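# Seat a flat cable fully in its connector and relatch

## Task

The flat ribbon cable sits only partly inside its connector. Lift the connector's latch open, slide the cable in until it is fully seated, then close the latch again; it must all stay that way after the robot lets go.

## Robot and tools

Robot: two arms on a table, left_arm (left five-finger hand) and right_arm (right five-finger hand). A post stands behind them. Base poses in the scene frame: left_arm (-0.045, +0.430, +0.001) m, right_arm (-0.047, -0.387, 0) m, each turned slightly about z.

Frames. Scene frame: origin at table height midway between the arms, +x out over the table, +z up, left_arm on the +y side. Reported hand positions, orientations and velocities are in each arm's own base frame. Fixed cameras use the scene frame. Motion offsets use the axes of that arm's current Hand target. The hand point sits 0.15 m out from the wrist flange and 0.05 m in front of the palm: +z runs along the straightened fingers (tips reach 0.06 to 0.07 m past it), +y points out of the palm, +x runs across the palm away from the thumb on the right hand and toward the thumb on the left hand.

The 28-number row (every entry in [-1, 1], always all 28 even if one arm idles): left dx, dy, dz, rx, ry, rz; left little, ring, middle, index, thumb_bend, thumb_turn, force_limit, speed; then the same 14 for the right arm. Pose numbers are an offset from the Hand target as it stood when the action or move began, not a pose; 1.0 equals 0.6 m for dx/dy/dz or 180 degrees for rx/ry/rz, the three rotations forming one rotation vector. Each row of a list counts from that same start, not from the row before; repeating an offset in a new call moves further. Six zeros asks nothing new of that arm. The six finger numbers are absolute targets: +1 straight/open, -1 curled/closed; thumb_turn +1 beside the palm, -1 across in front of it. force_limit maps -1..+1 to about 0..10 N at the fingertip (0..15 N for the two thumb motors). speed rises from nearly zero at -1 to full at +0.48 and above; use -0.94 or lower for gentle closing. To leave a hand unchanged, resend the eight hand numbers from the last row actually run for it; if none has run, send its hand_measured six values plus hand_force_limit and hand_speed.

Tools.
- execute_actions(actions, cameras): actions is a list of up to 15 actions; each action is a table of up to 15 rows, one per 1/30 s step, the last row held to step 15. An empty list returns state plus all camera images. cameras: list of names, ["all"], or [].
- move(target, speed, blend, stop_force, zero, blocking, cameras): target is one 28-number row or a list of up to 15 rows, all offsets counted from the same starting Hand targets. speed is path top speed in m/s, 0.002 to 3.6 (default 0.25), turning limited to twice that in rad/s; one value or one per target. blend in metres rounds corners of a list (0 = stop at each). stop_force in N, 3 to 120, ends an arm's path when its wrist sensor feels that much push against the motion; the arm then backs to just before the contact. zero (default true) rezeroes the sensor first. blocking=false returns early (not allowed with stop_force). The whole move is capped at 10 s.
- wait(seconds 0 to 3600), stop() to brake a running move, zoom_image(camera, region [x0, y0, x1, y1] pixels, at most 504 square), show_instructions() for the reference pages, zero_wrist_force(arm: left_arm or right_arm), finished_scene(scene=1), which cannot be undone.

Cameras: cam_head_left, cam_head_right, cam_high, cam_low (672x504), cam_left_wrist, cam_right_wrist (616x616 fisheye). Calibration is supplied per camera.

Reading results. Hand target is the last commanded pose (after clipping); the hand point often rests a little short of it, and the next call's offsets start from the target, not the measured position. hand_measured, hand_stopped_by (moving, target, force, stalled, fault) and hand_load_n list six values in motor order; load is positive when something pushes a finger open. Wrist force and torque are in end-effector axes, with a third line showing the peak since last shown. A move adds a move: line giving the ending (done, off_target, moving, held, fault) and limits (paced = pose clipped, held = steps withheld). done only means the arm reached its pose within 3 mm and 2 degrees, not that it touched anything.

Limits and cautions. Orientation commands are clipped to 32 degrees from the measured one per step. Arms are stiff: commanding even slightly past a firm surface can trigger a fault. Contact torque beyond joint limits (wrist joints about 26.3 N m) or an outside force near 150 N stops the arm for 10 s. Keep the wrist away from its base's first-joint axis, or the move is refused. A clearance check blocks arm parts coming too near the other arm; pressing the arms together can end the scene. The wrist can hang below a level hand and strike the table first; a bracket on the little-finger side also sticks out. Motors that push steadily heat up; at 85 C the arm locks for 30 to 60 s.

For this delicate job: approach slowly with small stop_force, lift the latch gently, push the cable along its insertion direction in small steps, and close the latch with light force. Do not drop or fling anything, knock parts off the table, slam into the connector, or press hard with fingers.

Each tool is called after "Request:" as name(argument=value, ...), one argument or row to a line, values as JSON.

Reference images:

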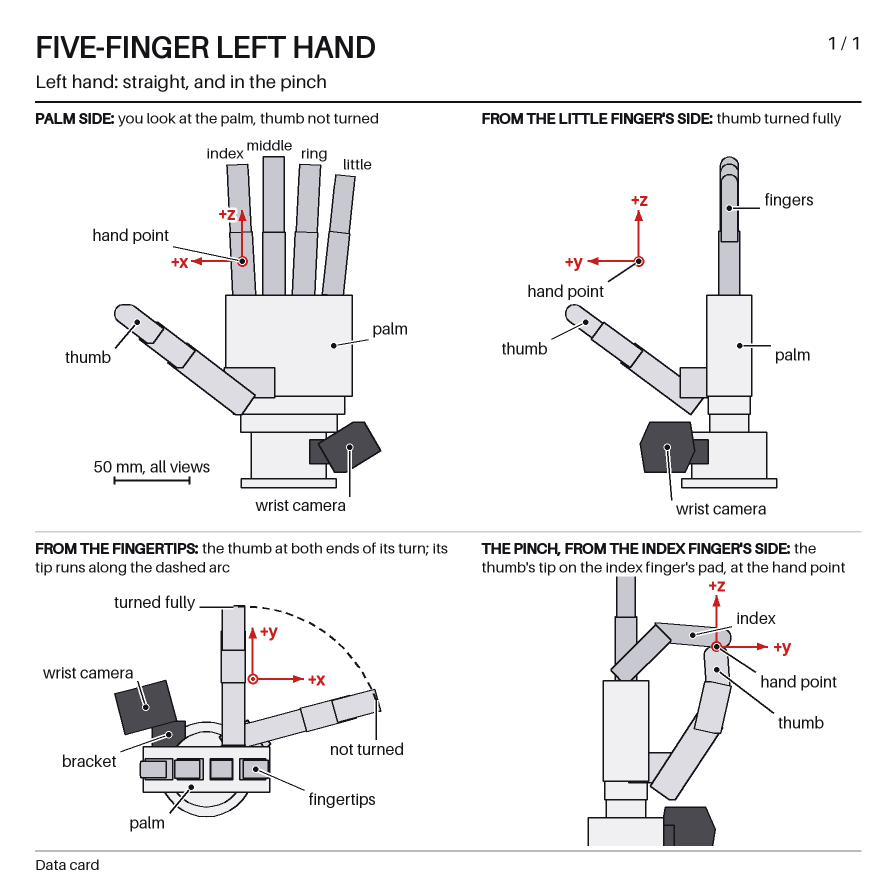

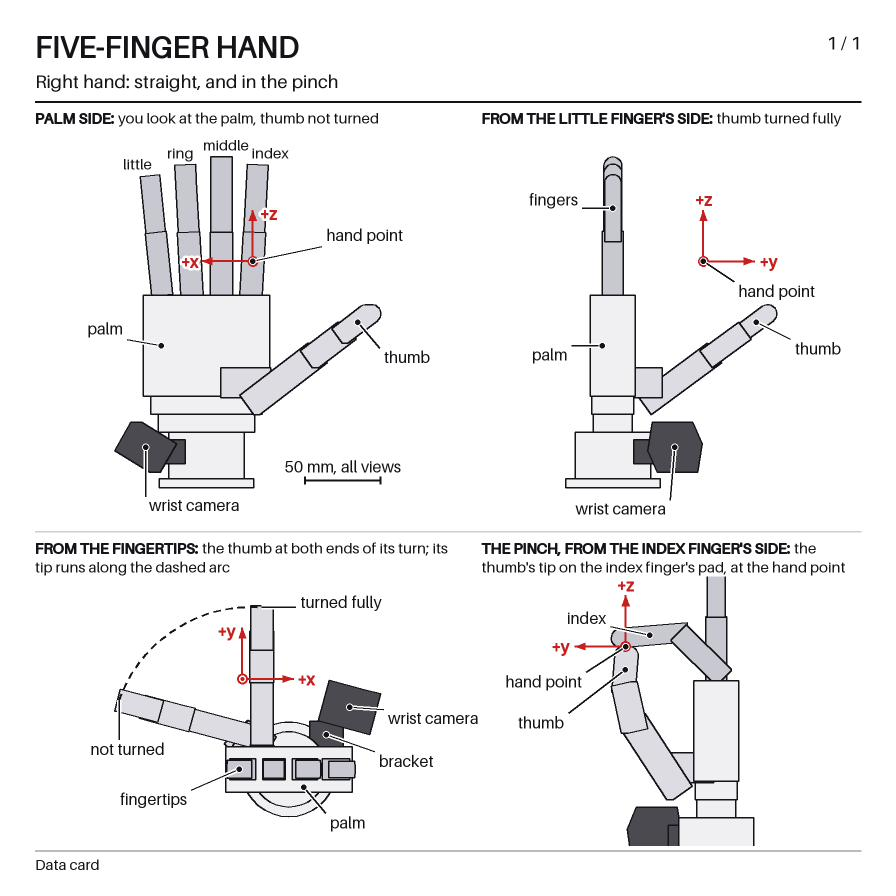

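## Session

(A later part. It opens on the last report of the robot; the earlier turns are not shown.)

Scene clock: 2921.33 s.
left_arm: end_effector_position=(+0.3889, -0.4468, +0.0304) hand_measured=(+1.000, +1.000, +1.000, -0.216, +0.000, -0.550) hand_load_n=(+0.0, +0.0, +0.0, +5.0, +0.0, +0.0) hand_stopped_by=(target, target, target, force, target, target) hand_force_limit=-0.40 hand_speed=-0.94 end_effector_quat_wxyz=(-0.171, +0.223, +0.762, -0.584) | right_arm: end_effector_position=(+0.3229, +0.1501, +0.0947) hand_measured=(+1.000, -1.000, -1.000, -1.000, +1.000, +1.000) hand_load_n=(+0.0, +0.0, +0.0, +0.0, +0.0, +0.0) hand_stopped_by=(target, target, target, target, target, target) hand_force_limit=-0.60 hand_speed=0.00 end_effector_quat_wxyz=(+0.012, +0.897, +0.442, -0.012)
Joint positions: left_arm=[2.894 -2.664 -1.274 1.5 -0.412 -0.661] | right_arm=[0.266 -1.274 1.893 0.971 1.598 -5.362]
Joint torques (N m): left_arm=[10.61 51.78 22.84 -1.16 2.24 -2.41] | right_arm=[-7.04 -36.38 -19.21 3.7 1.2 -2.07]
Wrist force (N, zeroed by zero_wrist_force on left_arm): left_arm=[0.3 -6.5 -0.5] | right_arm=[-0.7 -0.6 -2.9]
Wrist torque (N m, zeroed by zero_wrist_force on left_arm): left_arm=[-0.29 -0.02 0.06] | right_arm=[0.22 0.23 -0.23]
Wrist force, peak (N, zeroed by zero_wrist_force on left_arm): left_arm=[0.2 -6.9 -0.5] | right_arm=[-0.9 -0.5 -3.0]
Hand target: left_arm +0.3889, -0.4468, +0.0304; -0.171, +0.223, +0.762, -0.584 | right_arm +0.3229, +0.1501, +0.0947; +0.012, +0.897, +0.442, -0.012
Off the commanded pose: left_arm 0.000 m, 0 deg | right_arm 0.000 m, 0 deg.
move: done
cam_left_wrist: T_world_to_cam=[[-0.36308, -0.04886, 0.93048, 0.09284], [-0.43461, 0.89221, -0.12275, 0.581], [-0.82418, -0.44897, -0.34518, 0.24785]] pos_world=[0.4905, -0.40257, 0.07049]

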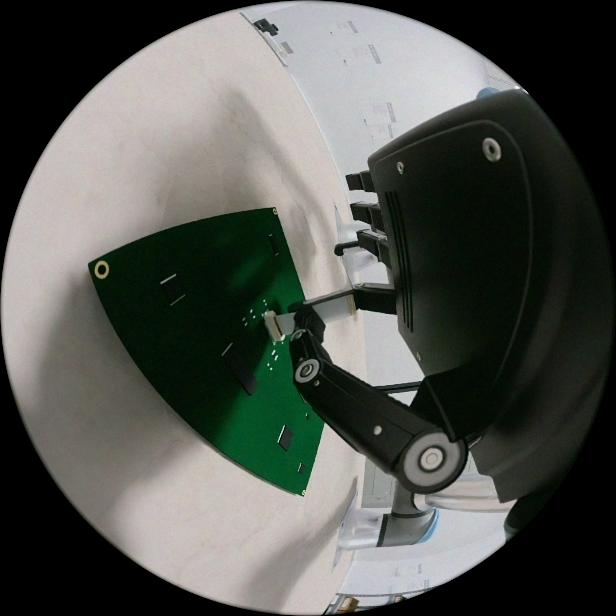

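Request:
move(
  target=[0,0.00161,0.00043,0,0,0,1,1,1,-0.5,0.0,-0.55,-0.4,-0.94,0,0,0,0,0,0,1,-1,-1,-1,1,1,-0.6,0],
  speed=0.003,
  stop_force=12,
  zero=false,
  cameras=["cam_left_wrist"],
)

Request:
zoom_image(
  camera="cam_left_wrist",
  region=[250, 290, 310, 350],
)

Scene clock: 2928.97 s.
left_arm: end_effector_position=(+0.3889, -0.4468, +0.0294) hand_measured=(+1.000, +1.000, +1.000, -0.216, +0.000, -0.550) hand_load_n=(+0.0, -0.5, +0.0, +5.5, +0.0, +0.0) hand_stopped_by=(target, target, target, force, target, target) hand_force_limit=-0.40 hand_speed=-0.94 end_effector_quat_wxyz=(-0.171, +0.223, +0.762, -0.584) | right_arm: end_effector_position=(+0.3229, +0.1501, +0.0947) hand_measured=(+1.000, -1.000, -1.000, -1.000, +1.000, +1.000) hand_load_n=(+0.0, +0.0, +0.0, +0.0, +0.0, +0.0) hand_stopped_by=(target, target, target, target, target, target) hand_force_limit=-0.60 hand_speed=0.00 end_effector_quat_wxyz=(+0.012, +0.897, +0.442, -0.012)
Joint positions: left_arm=[2.894 -2.666 -1.274 1.502 -0.412 -0.661] | right_arm=[0.266 -1.274 1.893 0.971 1.598 -5.362]
Joint torques (N m): left_arm=[7.32 49.35 23.52 -0.82 2.18 -2.02] | right_arm=[-7.31 -36.01 -19.87 3.51 0.93 -2.28]
Wrist force (N, zeroed by zero_wrist_force on left_arm): left_arm=[0.2 -7.3 -0.3] | right_arm=[-0.7 -0.4 -3.0]
Wrist torque (N m, zeroed by zero_wrist_force on left_arm): left_arm=[-0.32 0.02 0.05] | right_arm=[0.25 0.23 -0.22]
Wrist force, peak (N, zeroed by zero_wrist_force on left_arm): left_arm=[0.2 -7.3 -0.3] | right_arm=[-0.7 -0.4 -3.0]
Hand target: left_arm +0.3889, -0.4468, +0.0294; -0.171, +0.223, +0.762, -0.584 | right_arm +0.3229, +0.1501, +0.0947; +0.012, +0.897, +0.442, -0.012
Off the commanded pose: left_arm 0.000 m, 0 deg | right_arm 0.000 m, 0 deg.
move: done
cam_left_wrist: T_world_to_cam=[[-0.36308, -0.04886, 0.93048, 0.09377], [-0.43461, 0.89221, -0.12275, 0.58088], [-0.82418, -0.44897, -0.34518, 0.24751]] pos_world=[0.4905, -0.40257, 0.06949]

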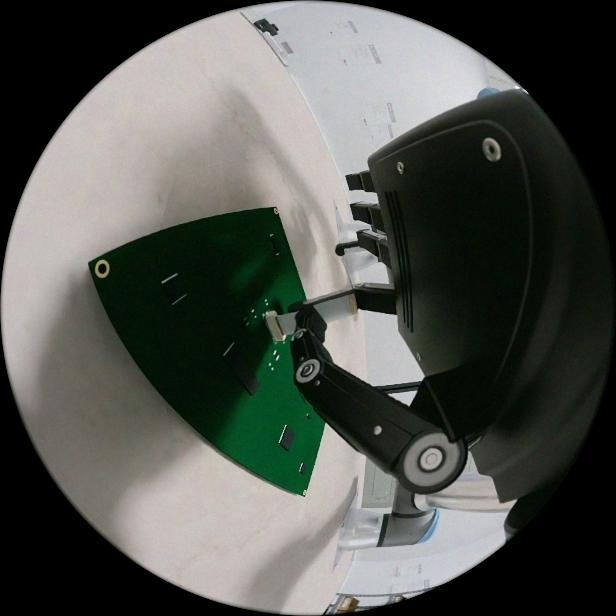

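Scaled by 8.400 from the camera's image (finer frame: 880x880).

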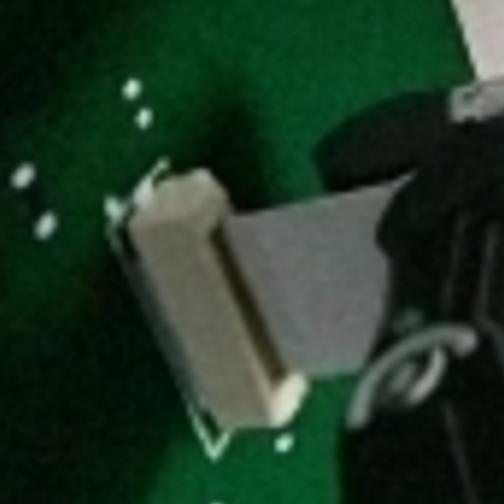

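Request:
zoom_image(
  camera="cam_left_wrist",
  region=[220, 250, 360, 390],
)

Scaled by 3.600 from the camera's image (finer frame: 880x880).

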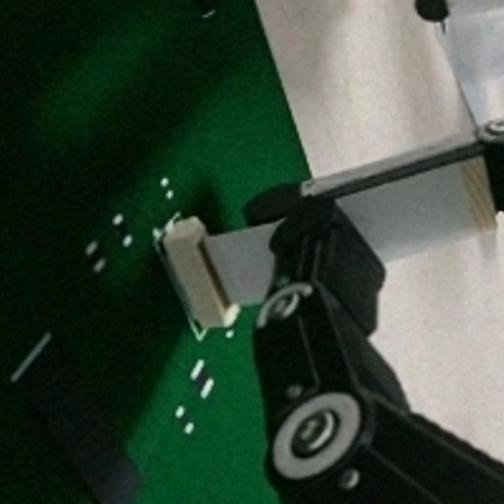

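Request:
move(
  target=[0,0,0,0,0,0,1,1,1,-0.6,0.0,-0.55,0.6,-0.94,0,0,0,0,0,0,1,-1,-1,-1,1,1,-0.6,0],
)

Request:
move(
  target=[0,0.00161,0.00043,0,0,0,1,1,1,-0.6,0.0,-0.55,0.6,-0.94,0,0,0,0,0,0,1,-1,-1,-1,1,1,-0.6,0],
  speed=0.003,
  stop_force=15,
  zero=false,
  cameras=["cam_left_wrist"],
)

Request:
zoom_image(
  camera="cam_left_wrist",
  region=[250, 290, 310, 350],
)

Request:
zoom_image(
  camera="cam_left_wrist",
  region=[220, 250, 360, 390],
)

Scene clock: 2944.87 s.
left_arm: end_effector_position=(+0.3889, -0.4468, +0.0294) hand_measured=(+1.000, +1.000, +1.000, -0.226, +0.000, -0.550) hand_load_n=(+0.0, +0.0, +0.0, +9.0, +0.0, +0.0) hand_stopped_by=(target, target, target, force, target, target) hand_force_limit=0.60 hand_speed=-0.94 end_effector_quat_wxyz=(-0.171, +0.223, +0.762, -0.584) | right_arm: end_effector_position=(+0.3229, +0.1501, +0.0947) hand_measured=(+1.000, -1.000, -1.000, -1.000, +1.000, +1.000) hand_load_n=(+0.0, +0.0, +0.0, +0.0, -0.5, +0.0) hand_stopped_by=(target, target, target, target, target, target) hand_force_limit=-0.60 hand_speed=0.00 end_effector_quat_wxyz=(+0.012, +0.897, +0.442, -0.012)
Joint positions: left_arm=[2.894 -2.666 -1.274 1.502 -0.412 -0.661] | right_arm=[0.266 -1.274 1.893 0.971 1.598 -5.362]
Joint torques (N m): left_arm=[5.23 60.64 14.8 -2.05 1.69 -0.95] | right_arm=[-7.61 -36.04 -19.41 3.93 1.29 -2.18]
Wrist force (N, zeroed by zero_wrist_force on left_arm): left_arm=[0.3 -6.6 -0.5] | right_arm=[-0.8 -0.2 -2.5]
Wrist torque (N m, zeroed by zero_wrist_force on left_arm): left_arm=[-0.29 -0.03 0.07] | right_arm=[0.26 0.23 -0.22]
Wrist force, peak (N, zeroed by zero_wrist_force on left_arm): left_arm=[0.2 -7.9 -0.3] | right_arm=[-0.8 -0.5 -2.9]
Hand target: left_arm +0.3889, -0.4468, +0.0294; -0.171, +0.223, +0.762, -0.584 | right_arm +0.3229, +0.1501, +0.0947; +0.012, +0.897, +0.442, -0.012
Off the commanded pose: left_arm 0.000 m, 0 deg | right_arm 0.000 m, 0 deg.
move: done

Scene clock: 2945.93 s.
left_arm: end_effector_position=(+0.3889, -0.4468, +0.0284) hand_measured=(+1.000, +1.000, +1.000, -0.226, +0.000, -0.550) hand_load_n=(+0.0, +0.0, +0.0, +10.0, +0.0, +0.0) hand_stopped_by=(target, target, target, force, target, target) hand_force_limit=0.60 hand_speed=-0.94 end_effector_quat_wxyz=(-0.171, +0.223, +0.762, -0.584) | right_arm: end_effector_position=(+0.3229, +0.1501, +0.0947) hand_measured=(+1.000, -1.000, -1.000, -1.000, +1.000, +1.000) hand_load_n=(+0.0, +0.0, +0.0, +0.0, +0.0, +0.0) hand_stopped_by=(target, target, target, target, target, target) hand_force_limit=-0.60 hand_speed=0.00 end_effector_quat_wxyz=(+0.012, +0.897, +0.442, -0.012)
Joint positions: left_arm=[2.894 -2.668 -1.273 1.503 -0.412 -0.661] | right_arm=[0.266 -1.274 1.893 0.971 1.598 -5.362]
Joint torques (N m): left_arm=[6.26 46.01 22.18 -0.37 1.44 -0.4] | right_arm=[-8.05 -34.76 -18.93 3.5 1.01 -2.14]
Wrist force (N, zeroed by zero_wrist_force on left_arm): left_arm=[0.3 -11.2 -0.7] | right_arm=[-0.9 -0.3 -2.7]
Wrist torque (N m, zeroed by zero_wrist_force on left_arm): left_arm=[-0.44 -0.01 0.09] | right_arm=[0.25 0.26 -0.23]
Wrist force, peak (N, zeroed by zero_wrist_force on left_arm): left_arm=[0.4 -12.1 -0.8] | right_arm=[-0.8 -0.7 -2.9]
Hand target: left_arm +0.3889, -0.4468, +0.0284; -0.171, +0.223, +0.762, -0.584 | right_arm +0.3229, +0.1501, +0.0947; +0.012, +0.897, +0.442, -0.012
Off the commanded pose: left_arm 0.000 m, 0 deg | right_arm 0.000 m, 0 deg.
move: done
cam_left_wrist: T_world_to_cam=[[-0.36308, -0.04886, 0.93048, 0.0947], [-0.43461, 0.89221, -0.12275, 0.58076], [-0.82418, -0.44897, -0.34518, 0.24716]] pos_world=[0.4905, -0.40257, 0.06849]

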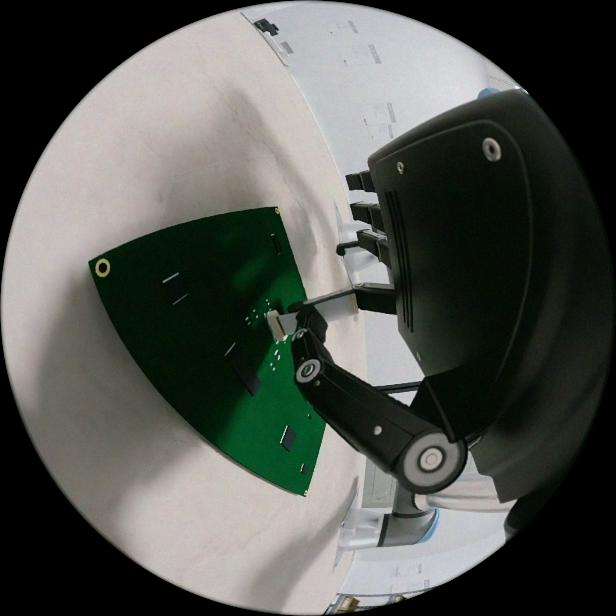

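Scaled by 8.400 from the camera's image (finer frame: 880x880).

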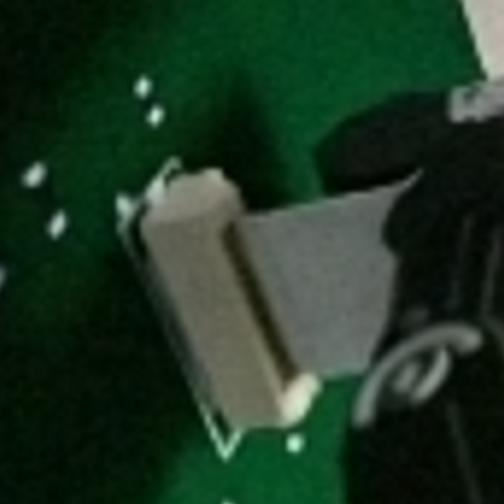

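Scaled by 3.600 from the camera's image (finer frame: 880x880).

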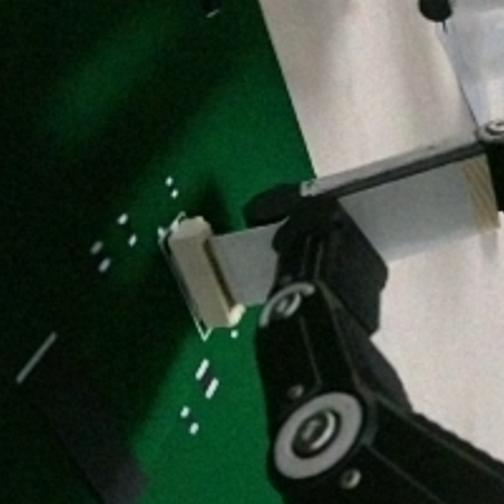

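Request:
move(
  target=[
    [0,0,0,0,0,0,1,1,1,0.15,0.0,-0.55,0.6,-0.5,0,0,0,0,0,0,1,-1,-1,-1,1,1,-0.6,0],
    [0,0,0,0,0,0,1,1,1,0.15,0.2,-0.55,0.6,-0.5,0,0,0,0,0,0,1,-1,-1,-1,1,1,-0.6,0],
    [0,-0.1047,-0.0281,0,0,0,1,1,1,0.15,0.2,-0.55,0.6,-0.5,0,0,0,0,0,0,1,-1,-1,-1,1,1,-0.6,0],
    [0,-0.1306,-0.1247,0,0,0,1,1,1,0.15,0.2,-0.55,0.6,-0.5,0,0,0,0,0,0,1,-1,-1,-1,1,1,-0.6,0],
  ],
  speed=[0.02,0.02,0.04,0.08],
  cameras=["cam_left_wrist","cam_right_wrist"],
)

Request:
zoom_image(
  camera="cam_right_wrist",
  region=[260, 30, 330, 100],
)

Request:
zoom_image(
  camera="cam_left_wrist",
  region=[190, 260, 280, 350],
)

Scene clock: 2986.20 s.
left_arm: end_effector_position=(+0.4169, -0.4030, +0.1235) hand_measured=(+1.000, +1.000, +1.000, +0.150, +0.200, -0.550) hand_load_n=(+0.0, -0.5, +0.0, +0.0, +0.0, +0.0) hand_stopped_by=(target, target, target, target, target, target) hand_force_limit=0.60 hand_speed=-0.50 end_effector_quat_wxyz=(-0.171, +0.223, +0.762, -0.584) | right_arm: end_effector_position=(+0.3229, +0.1501, +0.0947) hand_measured=(+1.000, -1.000, -1.000, -1.000, +1.000, +1.000) hand_load_n=(+0.0, +0.0, +0.0, +0.0, +0.0, +0.0) hand_stopped_by=(target, target, target, target, target, target) hand_force_limit=-0.60 hand_speed=0.00 end_effector_quat_wxyz=(+0.012, +0.897, +0.442, -0.012)
Joint positions: left_arm=[2.977 -2.52 -1.3 1.277 -0.477 -0.545] | right_arm=[0.266 -1.274 1.893 0.971 1.598 -5.362]
Joint torques (N m): left_arm=[-2.63 44.02 23.6 -2.39 2.87 -2.28] | right_arm=[-7.25 -34.19 -17.55 3.92 1.15 -2.22]
Wrist force (N, zeroed by zero_wrist_force on left_arm): left_arm=[-0.2 0.4 0.2] | right_arm=[-0.5 -0.6 -2.7]
Wrist torque (N m, zeroed by zero_wrist_force on left_arm): left_arm=[0.00 0.00 0.17] | right_arm=[0.20 0.20 -0.21]
Wrist force, peak (N, zeroed by zero_wrist_force on left_arm): left_arm=[0.4 -12.1 -0.7] | right_arm=[-0.7 -0.4 -3.0]
Hand target: left_arm +0.4169, -0.4030, +0.1235; -0.171, +0.223, +0.762, -0.584 | right_arm +0.3229, +0.1501, +0.0947; +0.012, +0.897, +0.442, -0.012
Off the commanded pose: left_arm 0.000 m, 0 deg | right_arm 0.000 m, 0 deg.
move: done
cam_left_wrist: T_world_to_cam=[[-0.36342, -0.04883, 0.93034, 0.01863], [-0.43455, 0.89222, -0.12292, 0.56553], [-0.82407, -0.44895, -0.34547, 0.32276]] pos_world=[0.5185, -0.35877, 0.16369]
cam_right_wrist: T_world_to_cam=[[0.9285, -0.36975, 0.03423, -0.24878], [-0.33178, -0.78469, 0.52363, 0.17976], [-0.16675, -0.49755, -0.85126, 0.32793]] pos_world=[0.34531, 0.21223, 0.19354]

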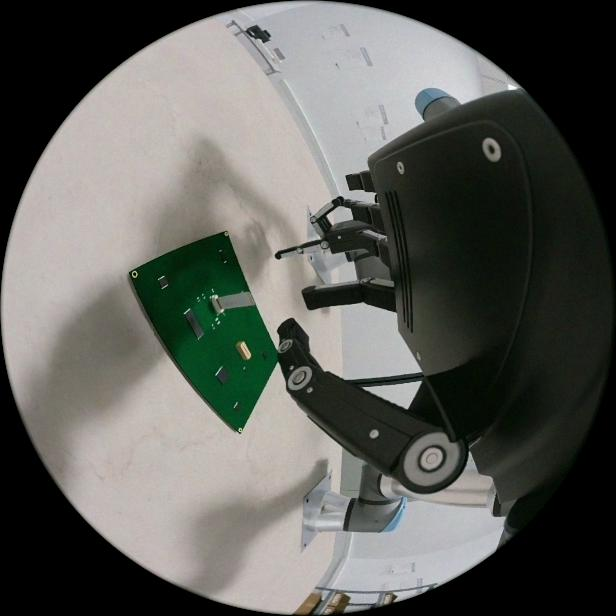

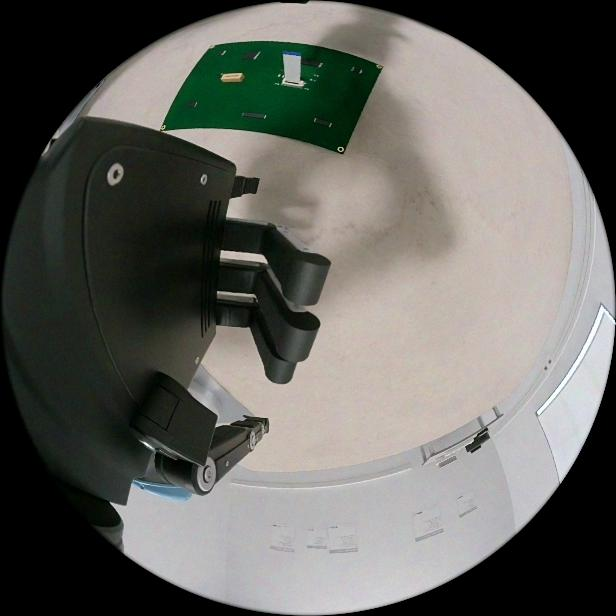

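Scaled by 7.200 from the camera's image (finer frame: 880x880).

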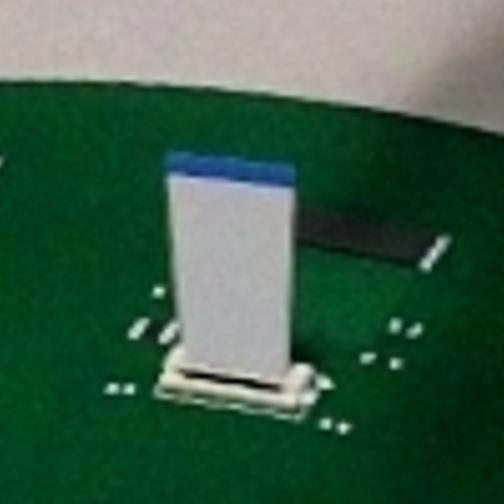

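Scaled by 5.600 from the camera's image (finer frame: 880x880).

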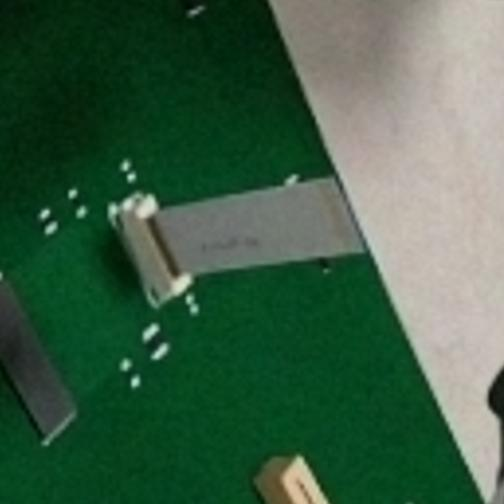

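Request:
zoom_image(
  camera="cam_right_wrist",
  region=[278, 68, 308, 98],
)

Request:
zoom_image(
  camera="cam_left_wrist",
  region=[205, 288, 240, 323],
)

Scaled by 16.800 from the camera's image (finer frame: 880x880).

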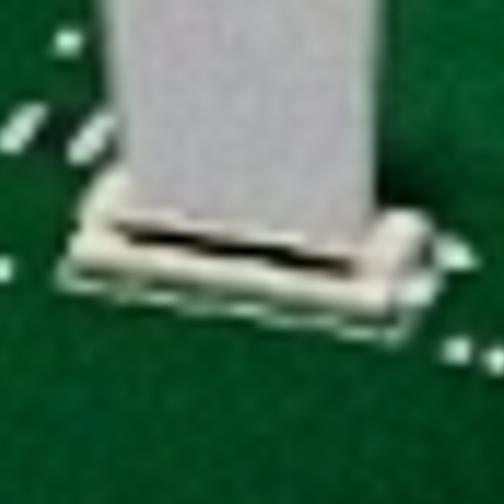

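Scaled by 14.400 from the camera's image (finer frame: 880x880).

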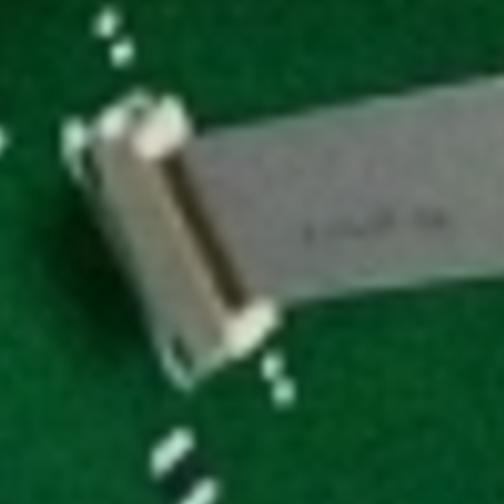

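Request:
move(
  target=[
    [0,0.0259,0.0966,0,0,0,1,1,1,0.15,0.2,-0.55,0.6,-0.5,0,0,0,0,0,0,1,-1,-1,-1,1,1,-0.6,0],
    [0,0.1184,0.1214,0,0,0,1,1,1,0.15,0.2,-0.55,0.6,-0.5,0,0,0,0,0,0,1,-1,-1,-1,1,1,-0.6,0],
  ],
  speed=[0.06,0.04],
  stop_force=4,
  cameras=["cam_left_wrist"],
)

Request:
move(
  target=[
    [0,0,0,0,0,0,1,1,1,0.15,0.0,-0.55,0.6,-0.7,0,0,0,0,0,0,1,-1,-1,-1,1,1,-0.6,0],
    [0,0,0,0,0,0,1,1,1,-0.1,0.0,-0.55,0.6,-0.7,0,0,0,0,0,0,1,-1,-1,-1,1,1,-0.6,0],
    [0,0,0,0,0,0,1,1,1,-0.5,0.0,-0.55,0.8,-0.94,0,0,0,0,0,0,1,-1,-1,-1,1,1,-0.6,0],
  ],
  cameras=["cam_left_wrist"],
)

Request:
zoom_image(
  camera="cam_left_wrist",
  region=[220, 250, 360, 390],
)

Request:
zero_wrist_force(
  arm="left_arm",
)

Scene clock: 3017.70 s.
left_arm: end_effector_position=(+0.3889, -0.4468, +0.0360) hand_measured=(+1.000, +1.000, +1.000, +0.150, +0.200, -0.550) hand_load_n=(+0.0, -0.5, +0.0, +0.0, +0.0, +0.0) hand_stopped_by=(target, target, target, target, target, target) hand_force_limit=0.60 hand_speed=-0.50 end_effector_quat_wxyz=(-0.171, +0.223, +0.762, -0.584) | right_arm: end_effector_position=(+0.3229, +0.1501, +0.0947) hand_measured=(+1.000, -1.000, -1.000, -1.000, +1.000, +1.000) hand_load_n=(+0.0, +0.0, +0.0, +0.0, +0.0, +0.0) hand_stopped_by=(target, target, target, target, target, target) hand_force_limit=-0.60 hand_speed=0.00 end_effector_quat_wxyz=(+0.012, +0.897, +0.442, -0.012)
Joint positions: left_arm=[2.894 -2.654 -1.277 1.493 -0.412 -0.661] | right_arm=[0.266 -1.274 1.893 0.971 1.598 -5.362]
Joint torques (N m): left_arm=[8.09 65.38 4.37 -3.48 -0.88 -1.03] | right_arm=[-7.42 -33.65 -17.7 3.7 1.16 -2.22]
Wrist force (N, zeroed by zero_wrist_force on left_arm): left_arm=[-0.4 0.4 0.0] | right_arm=[-0.7 -0.4 -2.8]
Wrist torque (N m, zeroed by zero_wrist_force on left_arm): left_arm=[-0.01 0.04 -0.01] | right_arm=[0.25 0.24 -0.23]
Wrist force, peak (N, zeroed by zero_wrist_force on left_arm): left_arm=[-0.3 1.2 0.2] | right_arm=[-0.9 -0.7 -3.1]
Hand target: left_arm +0.3889, -0.4468, +0.0360; -0.171, +0.223, +0.762, -0.584 | right_arm +0.3229, +0.1501, +0.0947; +0.012, +0.897, +0.442, -0.012
Off the commanded pose: left_arm 0.000 m, 0 deg | right_arm 0.000 m, 0 deg.
move: done
cam_left_wrist: T_world_to_cam=[[-0.36323, -0.04883, 0.93042, 0.08762], [-0.4346, 0.8922, -0.12284, 0.5817], [-0.82413, -0.44899, -0.3453, 0.24979]] pos_world=[0.4905, -0.40257, 0.07619]

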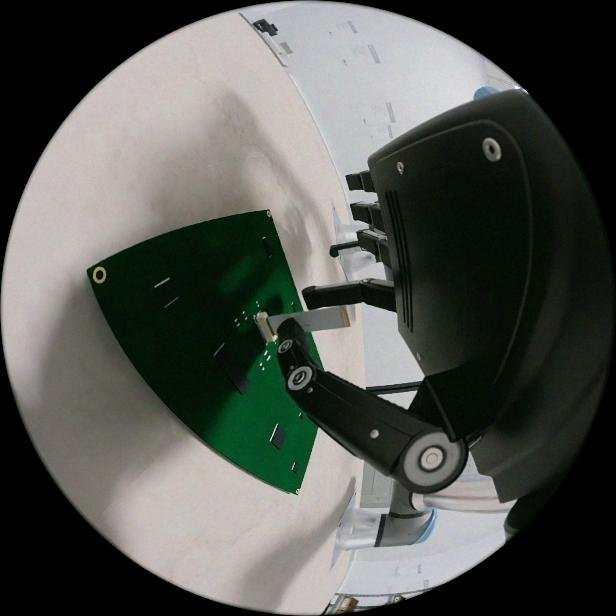

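Scene clock: 3020.03 s.
left_arm: end_effector_position=(+0.3889, -0.4468, +0.0360) hand_measured=(+1.000, +1.000, +1.000, -0.232, +0.000, -0.550) hand_load_n=(+0.0, +0.0, +0.0, +10.5, +1.0, -0.5) hand_stopped_by=(target, target, target, force, target, target) hand_force_limit=0.80 hand_speed=-0.94 end_effector_quat_wxyz=(-0.171, +0.223, +0.762, -0.584) | right_arm: end_effector_position=(+0.3229, +0.1501, +0.0947) hand_measured=(+1.000, -1.000, -1.000, -1.000, +1.000, +1.000) hand_load_n=(+0.0, +0.0, +0.0, +0.0, +0.0, +0.0) hand_stopped_by=(target, target, target, target, target, target) hand_force_limit=-0.60 hand_speed=0.00 end_effector_quat_wxyz=(+0.012, +0.897, +0.442, -0.012)
Joint positions: left_arm=[2.894 -2.654 -1.277 1.493 -0.412 -0.661] | right_arm=[0.266 -1.274 1.893 0.971 1.598 -5.362]
Joint torques (N m): left_arm=[-2.06 65.09 2.86 -3.3 1.13 -2.41] | right_arm=[-7.94 -33.59 -17.91 3.51 1.06 -2.17]
Wrist force (N, zeroed by zero_wrist_force on left_arm): left_arm=[-0.5 0.7 -0.1] | right_arm=[-0.7 -0.4 -2.7]
Wrist torque (N m, zeroed by zero_wrist_force on left_arm): left_arm=[0.02 0.04 0.00] | right_arm=[0.24 0.23 -0.22]
Wrist force, peak (N, zeroed by zero_wrist_force on left_arm): left_arm=[-0.6 1.0 0.1] | right_arm=[-0.9 -0.5 -3.0]
Hand target: left_arm +0.3889, -0.4468, +0.0360; -0.171, +0.223, +0.762, -0.584 | right_arm +0.3229, +0.1501, +0.0947; +0.012, +0.897, +0.442, -0.012
Off the commanded pose: left_arm 0.000 m, 0 deg | right_arm 0.000 m, 0 deg.
move: done
cam_left_wrist: T_world_to_cam=[[-0.36308, -0.04886, 0.93048, 0.08763], [-0.43461, 0.89221, -0.12275, 0.58169], [-0.82418, -0.44897, -0.34518, 0.24978]] pos_world=[0.4905, -0.40257, 0.07609]

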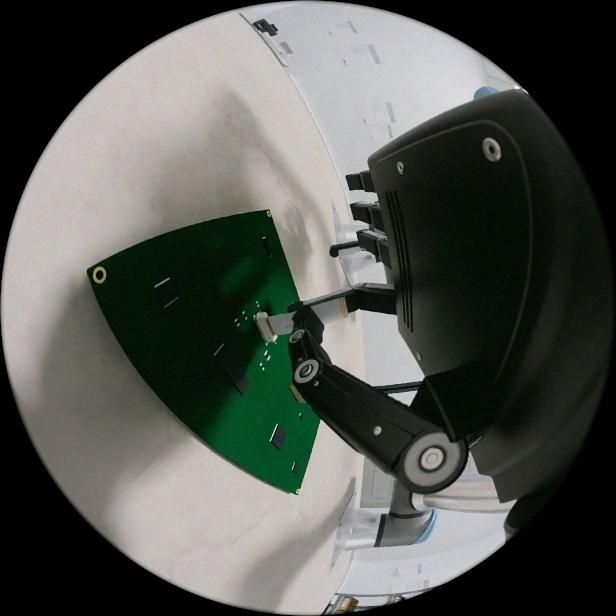

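Scaled by 3.600 from the camera's image (finer frame: 880x880).

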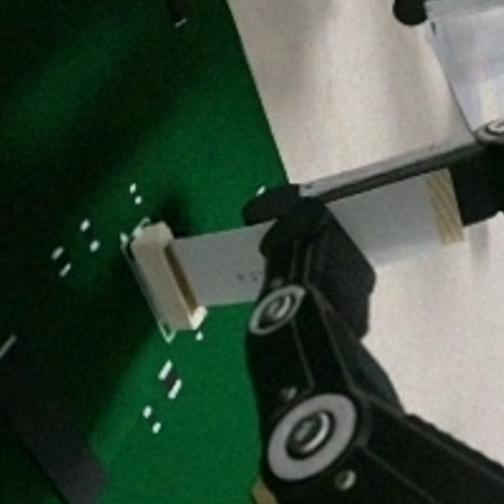

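Wrist force sensor zeroed.

Request:
move(
  target=[0,0.00161,0.00043,0,0,0,1,1,1,-0.5,0.0,-0.55,0.8,-0.94,0,0,0,0,0,0,1,-1,-1,-1,1,1,-0.6,0],
  speed=0.003,
  stop_force=15,
  zero=false,
)

Request:
move(
  target=[0,0.00161,0.00043,0,0,0,1,1,1,-0.5,0.0,-0.55,0.8,-0.94,0,0,0,0,0,0,1,-1,-1,-1,1,1,-0.6,0],
  speed=0.003,
  stop_force=15,
  zero=false,
  cameras=["cam_left_wrist"],
)

Request:
zoom_image(
  camera="cam_left_wrist",
  region=[220, 250, 360, 390],
)

Scene clock: 3026.87 s.
left_arm: end_effector_position=(+0.3889, -0.4468, +0.0350) hand_measured=(+1.000, +1.000, +1.000, -0.232, +0.000, -0.550) hand_load_n=(+0.0, +0.0, +0.0, +10.0, +1.0, -0.5) hand_stopped_by=(target, target, target, force, target, target) hand_force_limit=0.80 hand_speed=-0.94 end_effector_quat_wxyz=(-0.171, +0.223, +0.762, -0.584) | right_arm: end_effector_position=(+0.3229, +0.1501, +0.0947) hand_measured=(+1.000, -1.000, -1.000, -1.000, +1.000, +1.000) hand_load_n=(+0.0, +0.0, +0.0, +0.0, +0.0, +0.0) hand_stopped_by=(target, target, target, target, target, target) hand_force_limit=-0.60 hand_speed=0.00 end_effector_quat_wxyz=(+0.012, +0.897, +0.442, -0.012)
Joint positions: left_arm=[2.894 -2.656 -1.277 1.495 -0.412 -0.661] | right_arm=[0.266 -1.274 1.893 0.971 1.598 -5.362]
Joint torques (N m): left_arm=[-4.48 50.62 25.23 -1.59 2.28 -2.19] | right_arm=[-6.04 -33.38 -17.51 3.58 0.99 -2.03]
Wrist force (N, zeroed by zero_wrist_force on left_arm): left_arm=[0.0 -3.1 -0.3] | right_arm=[-0.7 -0.5 -2.6]
Wrist torque (N m, zeroed by zero_wrist_force on left_arm): left_arm=[-0.14 -0.01 0.02] | right_arm=[0.22 0.22 -0.23]
Wrist force, peak (N, zeroed by zero_wrist_force on left_arm): left_arm=[-0.2 -3.1 -0.3] | right_arm=[-0.6 -0.4 -3.0]
Hand target: left_arm +0.3889, -0.4468, +0.0350; -0.171, +0.223, +0.762, -0.584 | right_arm +0.3229, +0.1501, +0.0947; +0.012, +0.897, +0.442, -0.012
Off the commanded pose: left_arm 0.000 m, 0 deg | right_arm 0.000 m, 0 deg.
move: done

Scene clock: 3027.93 s.
left_arm: end_effector_position=(+0.3889, -0.4468, +0.0339) hand_measured=(+1.000, +1.000, +1.000, -0.232, +0.000, -0.550) hand_load_n=(+0.0, +0.0, +0.0, +10.0, +1.0, -0.5) hand_stopped_by=(target, target, target, force, target, target) hand_force_limit=0.80 hand_speed=-0.94 end_effector_quat_wxyz=(-0.171, +0.223, +0.762, -0.584) | right_arm: end_effector_position=(+0.3229, +0.1501, +0.0947) hand_measured=(+1.000, -1.000, -1.000, -1.000, +1.000, +1.000) hand_load_n=(+0.0, +0.0, +0.0, +0.0, +0.0, +0.0) hand_stopped_by=(target, target, target, target, target, target) hand_force_limit=-0.60 hand_speed=0.00 end_effector_quat_wxyz=(+0.012, +0.897, +0.442, -0.012)
Joint positions: left_arm=[2.894 -2.658 -1.276 1.496 -0.412 -0.661] | right_arm=[0.266 -1.274 1.893 0.971 1.598 -5.362]
Joint torques (N m): left_arm=[-2.29 51.62 22.6 -1.53 2.09 -1.57] | right_arm=[-7.72 -32.17 -18.19 3.64 1.24 -2.14]
Wrist force (N, zeroed by zero_wrist_force on left_arm): left_arm=[-0.5 -2.0 -0.2] | right_arm=[-0.6 -0.5 -2.7]
Wrist torque (N m, zeroed by zero_wrist_force on left_arm): left_arm=[-0.13 0.04 0.00] | right_arm=[0.22 0.22 -0.22]
Wrist force, peak (N, zeroed by zero_wrist_force on left_arm): left_arm=[-0.4 -3.9 -0.5] | right_arm=[-1.0 -0.6 -2.9]
Hand target: left_arm +0.3889, -0.4468, +0.0340; -0.171, +0.223, +0.762, -0.584 | right_arm +0.3229, +0.1501, +0.0947; +0.012, +0.897, +0.442, -0.012
Off the commanded pose: left_arm 0.000 m, 0 deg | right_arm 0.000 m, 0 deg.
move: done
cam_left_wrist: T_world_to_cam=[[-0.36308, -0.04886, 0.93048, 0.08949], [-0.43461, 0.89221, -0.12275, 0.58145], [-0.82418, -0.44897, -0.34518, 0.24909]] pos_world=[0.4905, -0.40257, 0.07409]

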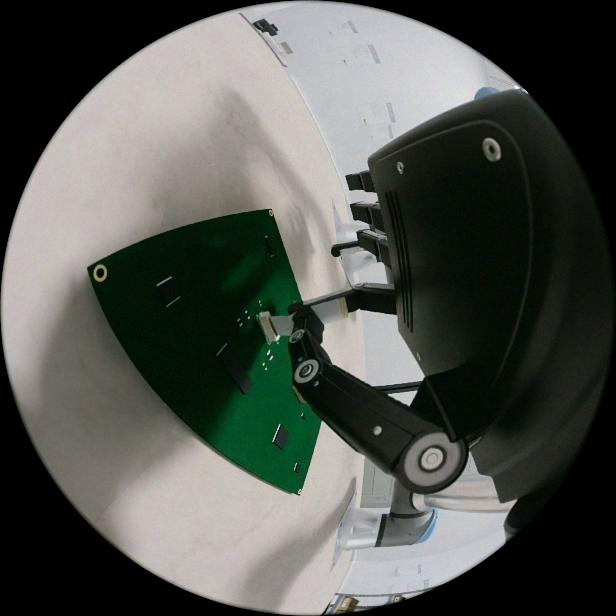

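Scaled by 3.600 from the camera's image (finer frame: 880x880).

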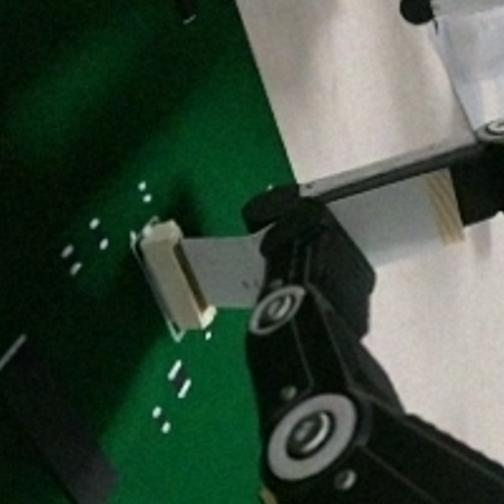

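Request:
move(
  target=[
    [0,-0.00322,-0.00086,0,0,0,1,1,1,0.15,0.0,-0.55,0.8,-0.7,0,0,0,0,0,0,1,-1,-1,-1,1,1,-0.6,0],
    [0,0.0053,0.0014,0,0,0,1,1,1,0.15,0.12,-0.55,0.8,-0.7,0,0,0,0,0,0,1,-1,-1,-1,1,1,-0.6,0],
    [0,0.0053,0.0014,0,0,0,1,1,1,-0.1,0.0,-0.55,0.8,-0.7,0,0,0,0,0,0,1,-1,-1,-1,1,1,-0.6,0],
    [0,0.0053,0.0014,0,0,0,1,1,1,-0.5,0.0,-0.55,0.8,-0.94,0,0,0,0,0,0,1,-1,-1,-1,1,1,-0.6,0],
  ],
  speed=0.01,
  cameras=["cam_left_wrist"],
)

Request:
zoom_image(
  camera="cam_left_wrist",
  region=[220, 250, 360, 390],
)

Request:
zero_wrist_force(
  arm="left_arm",
)

Scene clock: 3040.77 s.
left_arm: end_effector_position=(+0.3889, -0.4468, +0.0307) hand_measured=(+1.000, +1.000, +1.000, -0.232, +0.000, -0.550) hand_load_n=(+0.0, +0.0, +0.0, +10.5, +1.0, -0.5) hand_stopped_by=(target, target, target, force, target, target) hand_force_limit=0.80 hand_speed=-0.94 end_effector_quat_wxyz=(-0.171, +0.223, +0.762, -0.584) | right_arm: end_effector_position=(+0.3229, +0.1501, +0.0947) hand_measured=(+1.000, -1.000, -1.000, -1.000, +1.000, +1.000) hand_load_n=(+0.0, +0.0, +0.0, +0.0, +0.0, +0.0) hand_stopped_by=(target, target, target, target, target, target) hand_force_limit=-0.60 hand_speed=0.00 end_effector_quat_wxyz=(+0.012, +0.897, +0.442, -0.012)
Joint positions: left_arm=[2.894 -2.664 -1.274 1.5 -0.412 -0.661] | right_arm=[0.266 -1.274 1.893 0.971 1.598 -5.362]
Joint torques (N m): left_arm=[11.7 65.39 10.23 -3.2 -1.42 3.24] | right_arm=[-6.81 -30.97 -16.34 3.7 1.03 -2.06]
Wrist force (N, zeroed by zero_wrist_force on left_arm): left_arm=[0.4 -0.9 0.0] | right_arm=[-0.6 -0.5 -2.7]
Wrist torque (N m, zeroed by zero_wrist_force on left_arm): left_arm=[-0.05 -0.03 0.01] | right_arm=[0.22 0.21 -0.22]
Wrist force, peak (N, zeroed by zero_wrist_force on left_arm): left_arm=[-0.1 -4.0 -0.3] | right_arm=[-0.7 -0.3 -3.0]
Hand target: left_arm +0.3889, -0.4468, +0.0307; -0.171, +0.223, +0.762, -0.584 | right_arm +0.3229, +0.1501, +0.0947; +0.012, +0.897, +0.442, -0.012
Off the commanded pose: left_arm 0.000 m, 0 deg | right_arm 0.000 m, 0 deg.
move: done
cam_left_wrist: T_world_to_cam=[[-0.36308, -0.04886, 0.93048, 0.09247], [-0.43461, 0.89221, -0.12275, 0.58105], [-0.82418, -0.44897, -0.34518, 0.24799]] pos_world=[0.4905, -0.40257, 0.07089]

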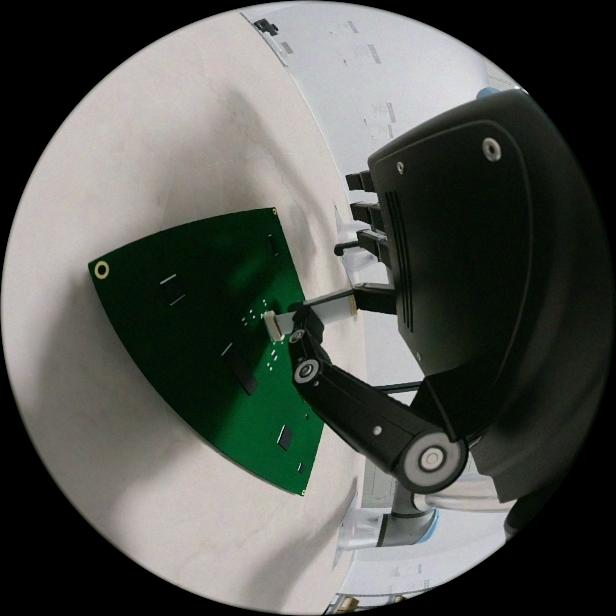

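Scaled by 3.600 from the camera's image (finer frame: 880x880).

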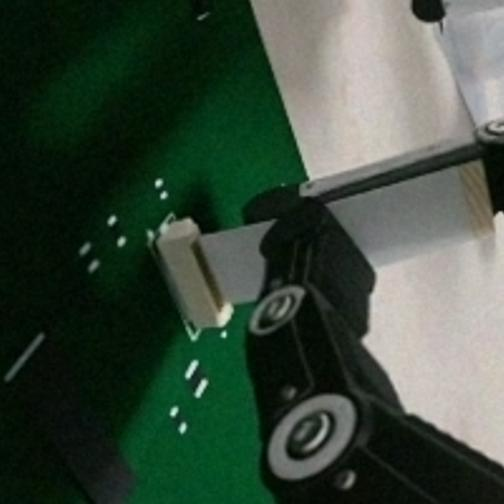

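Wrist force sensor zeroed.

Request:
move(
  target=[0,0.00161,0.00043,0,0,0,1,1,1,-0.5,0.0,-0.55,0.8,-0.94,0,0,0,0,0,0,1,-1,-1,-1,1,1,-0.6,0],
  speed=0.003,
  stop_force=15,
  zero=false,
)

Request:
move(
  target=[0,0.00161,0.00043,0,0,0,1,1,1,-0.5,0.0,-0.55,0.8,-0.94,0,0,0,0,0,0,1,-1,-1,-1,1,1,-0.6,0],
  speed=0.003,
  stop_force=15,
  zero=false,
  cameras=["cam_left_wrist"],
)

Request:
zoom_image(
  camera="cam_left_wrist",
  region=[220, 250, 360, 390],
)

Scene clock: 3046.73 s.
left_arm: end_effector_position=(+0.3889, -0.4468, +0.0297) hand_measured=(+1.000, +1.000, +1.000, -0.232, +0.000, -0.550) hand_load_n=(+0.0, +0.0, +0.0, +11.0, +0.0, +0.0) hand_stopped_by=(target, target, target, force, target, target) hand_force_limit=0.80 hand_speed=-0.94 end_effector_quat_wxyz=(-0.171, +0.223, +0.762, -0.584) | right_arm: end_effector_position=(+0.3229, +0.1501, +0.0947) hand_measured=(+1.000, -1.000, -1.000, -1.000, +1.000, +1.000) hand_load_n=(+0.0, +0.0, +0.0, +0.0, +0.0, +0.0) hand_stopped_by=(target, target, target, target, target, target) hand_force_limit=-0.60 hand_speed=0.00 end_effector_quat_wxyz=(+0.012, +0.897, +0.442, -0.012)
Joint positions: left_arm=[2.894 -2.665 -1.274 1.501 -0.412 -0.661] | right_arm=[0.266 -1.274 1.893 0.971 1.598 -5.362]
Joint torques (N m): left_arm=[11.54 44.64 22.98 0.5 -1.63 3.22] | right_arm=[-6.44 -31.44 -15.55 3.8 1.16 -2.17]
Wrist force (N, zeroed by zero_wrist_force on left_arm): left_arm=[0.3 -11.1 -0.7] | right_arm=[-1.0 -0.3 -2.9]
Wrist torque (N m, zeroed by zero_wrist_force on left_arm): left_arm=[-0.41 -0.01 0.07] | right_arm=[0.27 0.27 -0.24]
Wrist force, peak (N, zeroed by zero_wrist_force on left_arm): left_arm=[0.4 -11.3 -0.8] | right_arm=[-0.6 -0.2 -3.1]
Hand target: left_arm +0.3889, -0.4468, +0.0297; -0.171, +0.223, +0.762, -0.584 | right_arm +0.3229, +0.1501, +0.0947; +0.012, +0.897, +0.442, -0.012
Off the commanded pose: left_arm 0.000 m, 0 deg | right_arm 0.000 m, 0 deg.
move: done

Scene clock: 3047.80 s.
left_arm: end_effector_position=(+0.3889, -0.4468, +0.0287) hand_measured=(+1.000, +1.000, +1.000, -0.232, +0.000, -0.550) hand_load_n=(-0.5, -0.5, +0.0, +12.0, +0.0, +0.0) hand_stopped_by=(target, target, target, force, target, target) hand_force_limit=0.80 hand_speed=-0.94 end_effector_quat_wxyz=(-0.171, +0.223, +0.762, -0.584) | right_arm: end_effector_position=(+0.3229, +0.1501, +0.0947) hand_measured=(+1.000, -1.000, -1.000, -1.000, +1.000, +1.000) hand_load_n=(+0.0, +0.0, +0.0, +0.0, +0.0, +0.0) hand_stopped_by=(target, target, target, target, target, target) hand_force_limit=-0.60 hand_speed=0.00 end_effector_quat_wxyz=(+0.012, +0.897, +0.442, -0.012)
Joint positions: left_arm=[2.894 -2.667 -1.273 1.502 -0.412 -0.661] | right_arm=[0.266 -1.274 1.893 0.971 1.598 -5.362]
Joint torques (N m): left_arm=[11.74 48.19 22.17 -0.06 -1.7 3.49] | right_arm=[-7.6 -31.89 -16.03 3.72 1 -2.23]
Wrist force (N, zeroed by zero_wrist_force on left_arm): left_arm=[0.6 -11.5 -0.3] | right_arm=[-0.6 -0.2 -2.6]
Wrist torque (N m, zeroed by zero_wrist_force on left_arm): left_arm=[-0.44 -0.04 0.09] | right_arm=[0.26 0.21 -0.22]
Wrist force, peak (N, zeroed by zero_wrist_force on left_arm): left_arm=[0.7 -13.1 -0.7] | right_arm=[-0.7 -0.5 -3.0]
Hand target: left_arm +0.3889, -0.4468, +0.0287; -0.171, +0.223, +0.762, -0.584 | right_arm +0.3229, +0.1501, +0.0947; +0.012, +0.897, +0.442, -0.012
Off the commanded pose: left_arm 0.000 m, 0 deg | right_arm 0.000 m, 0 deg.
move: done
cam_left_wrist: T_world_to_cam=[[-0.36308, -0.04886, 0.93048, 0.09442], [-0.43461, 0.89221, -0.12275, 0.5808], [-0.82418, -0.44897, -0.34518, 0.24726]] pos_world=[0.4905, -0.40257, 0.06879]

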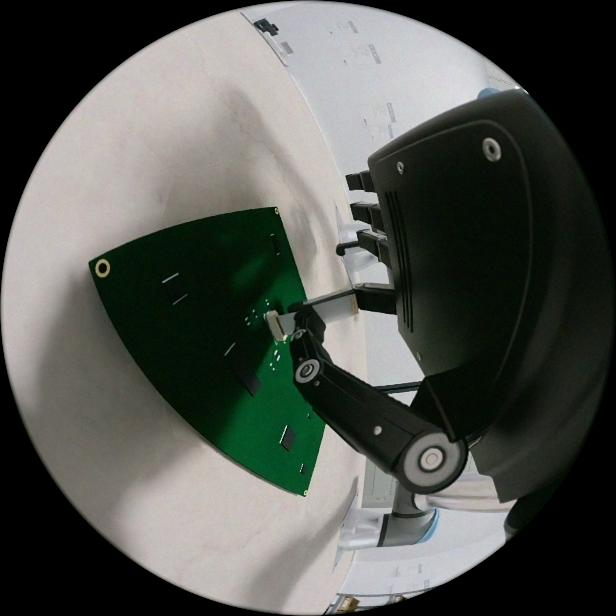

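Scaled by 3.600 from the camera's image (finer frame: 880x880).

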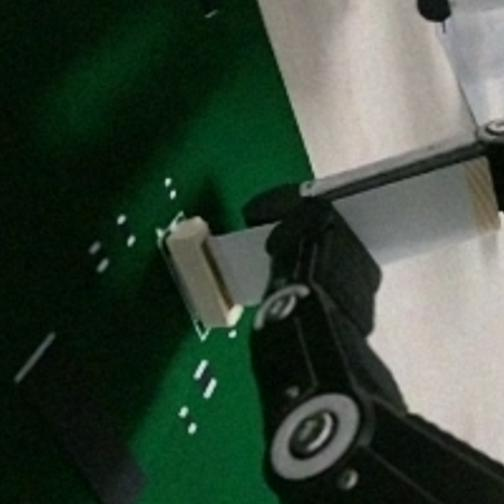

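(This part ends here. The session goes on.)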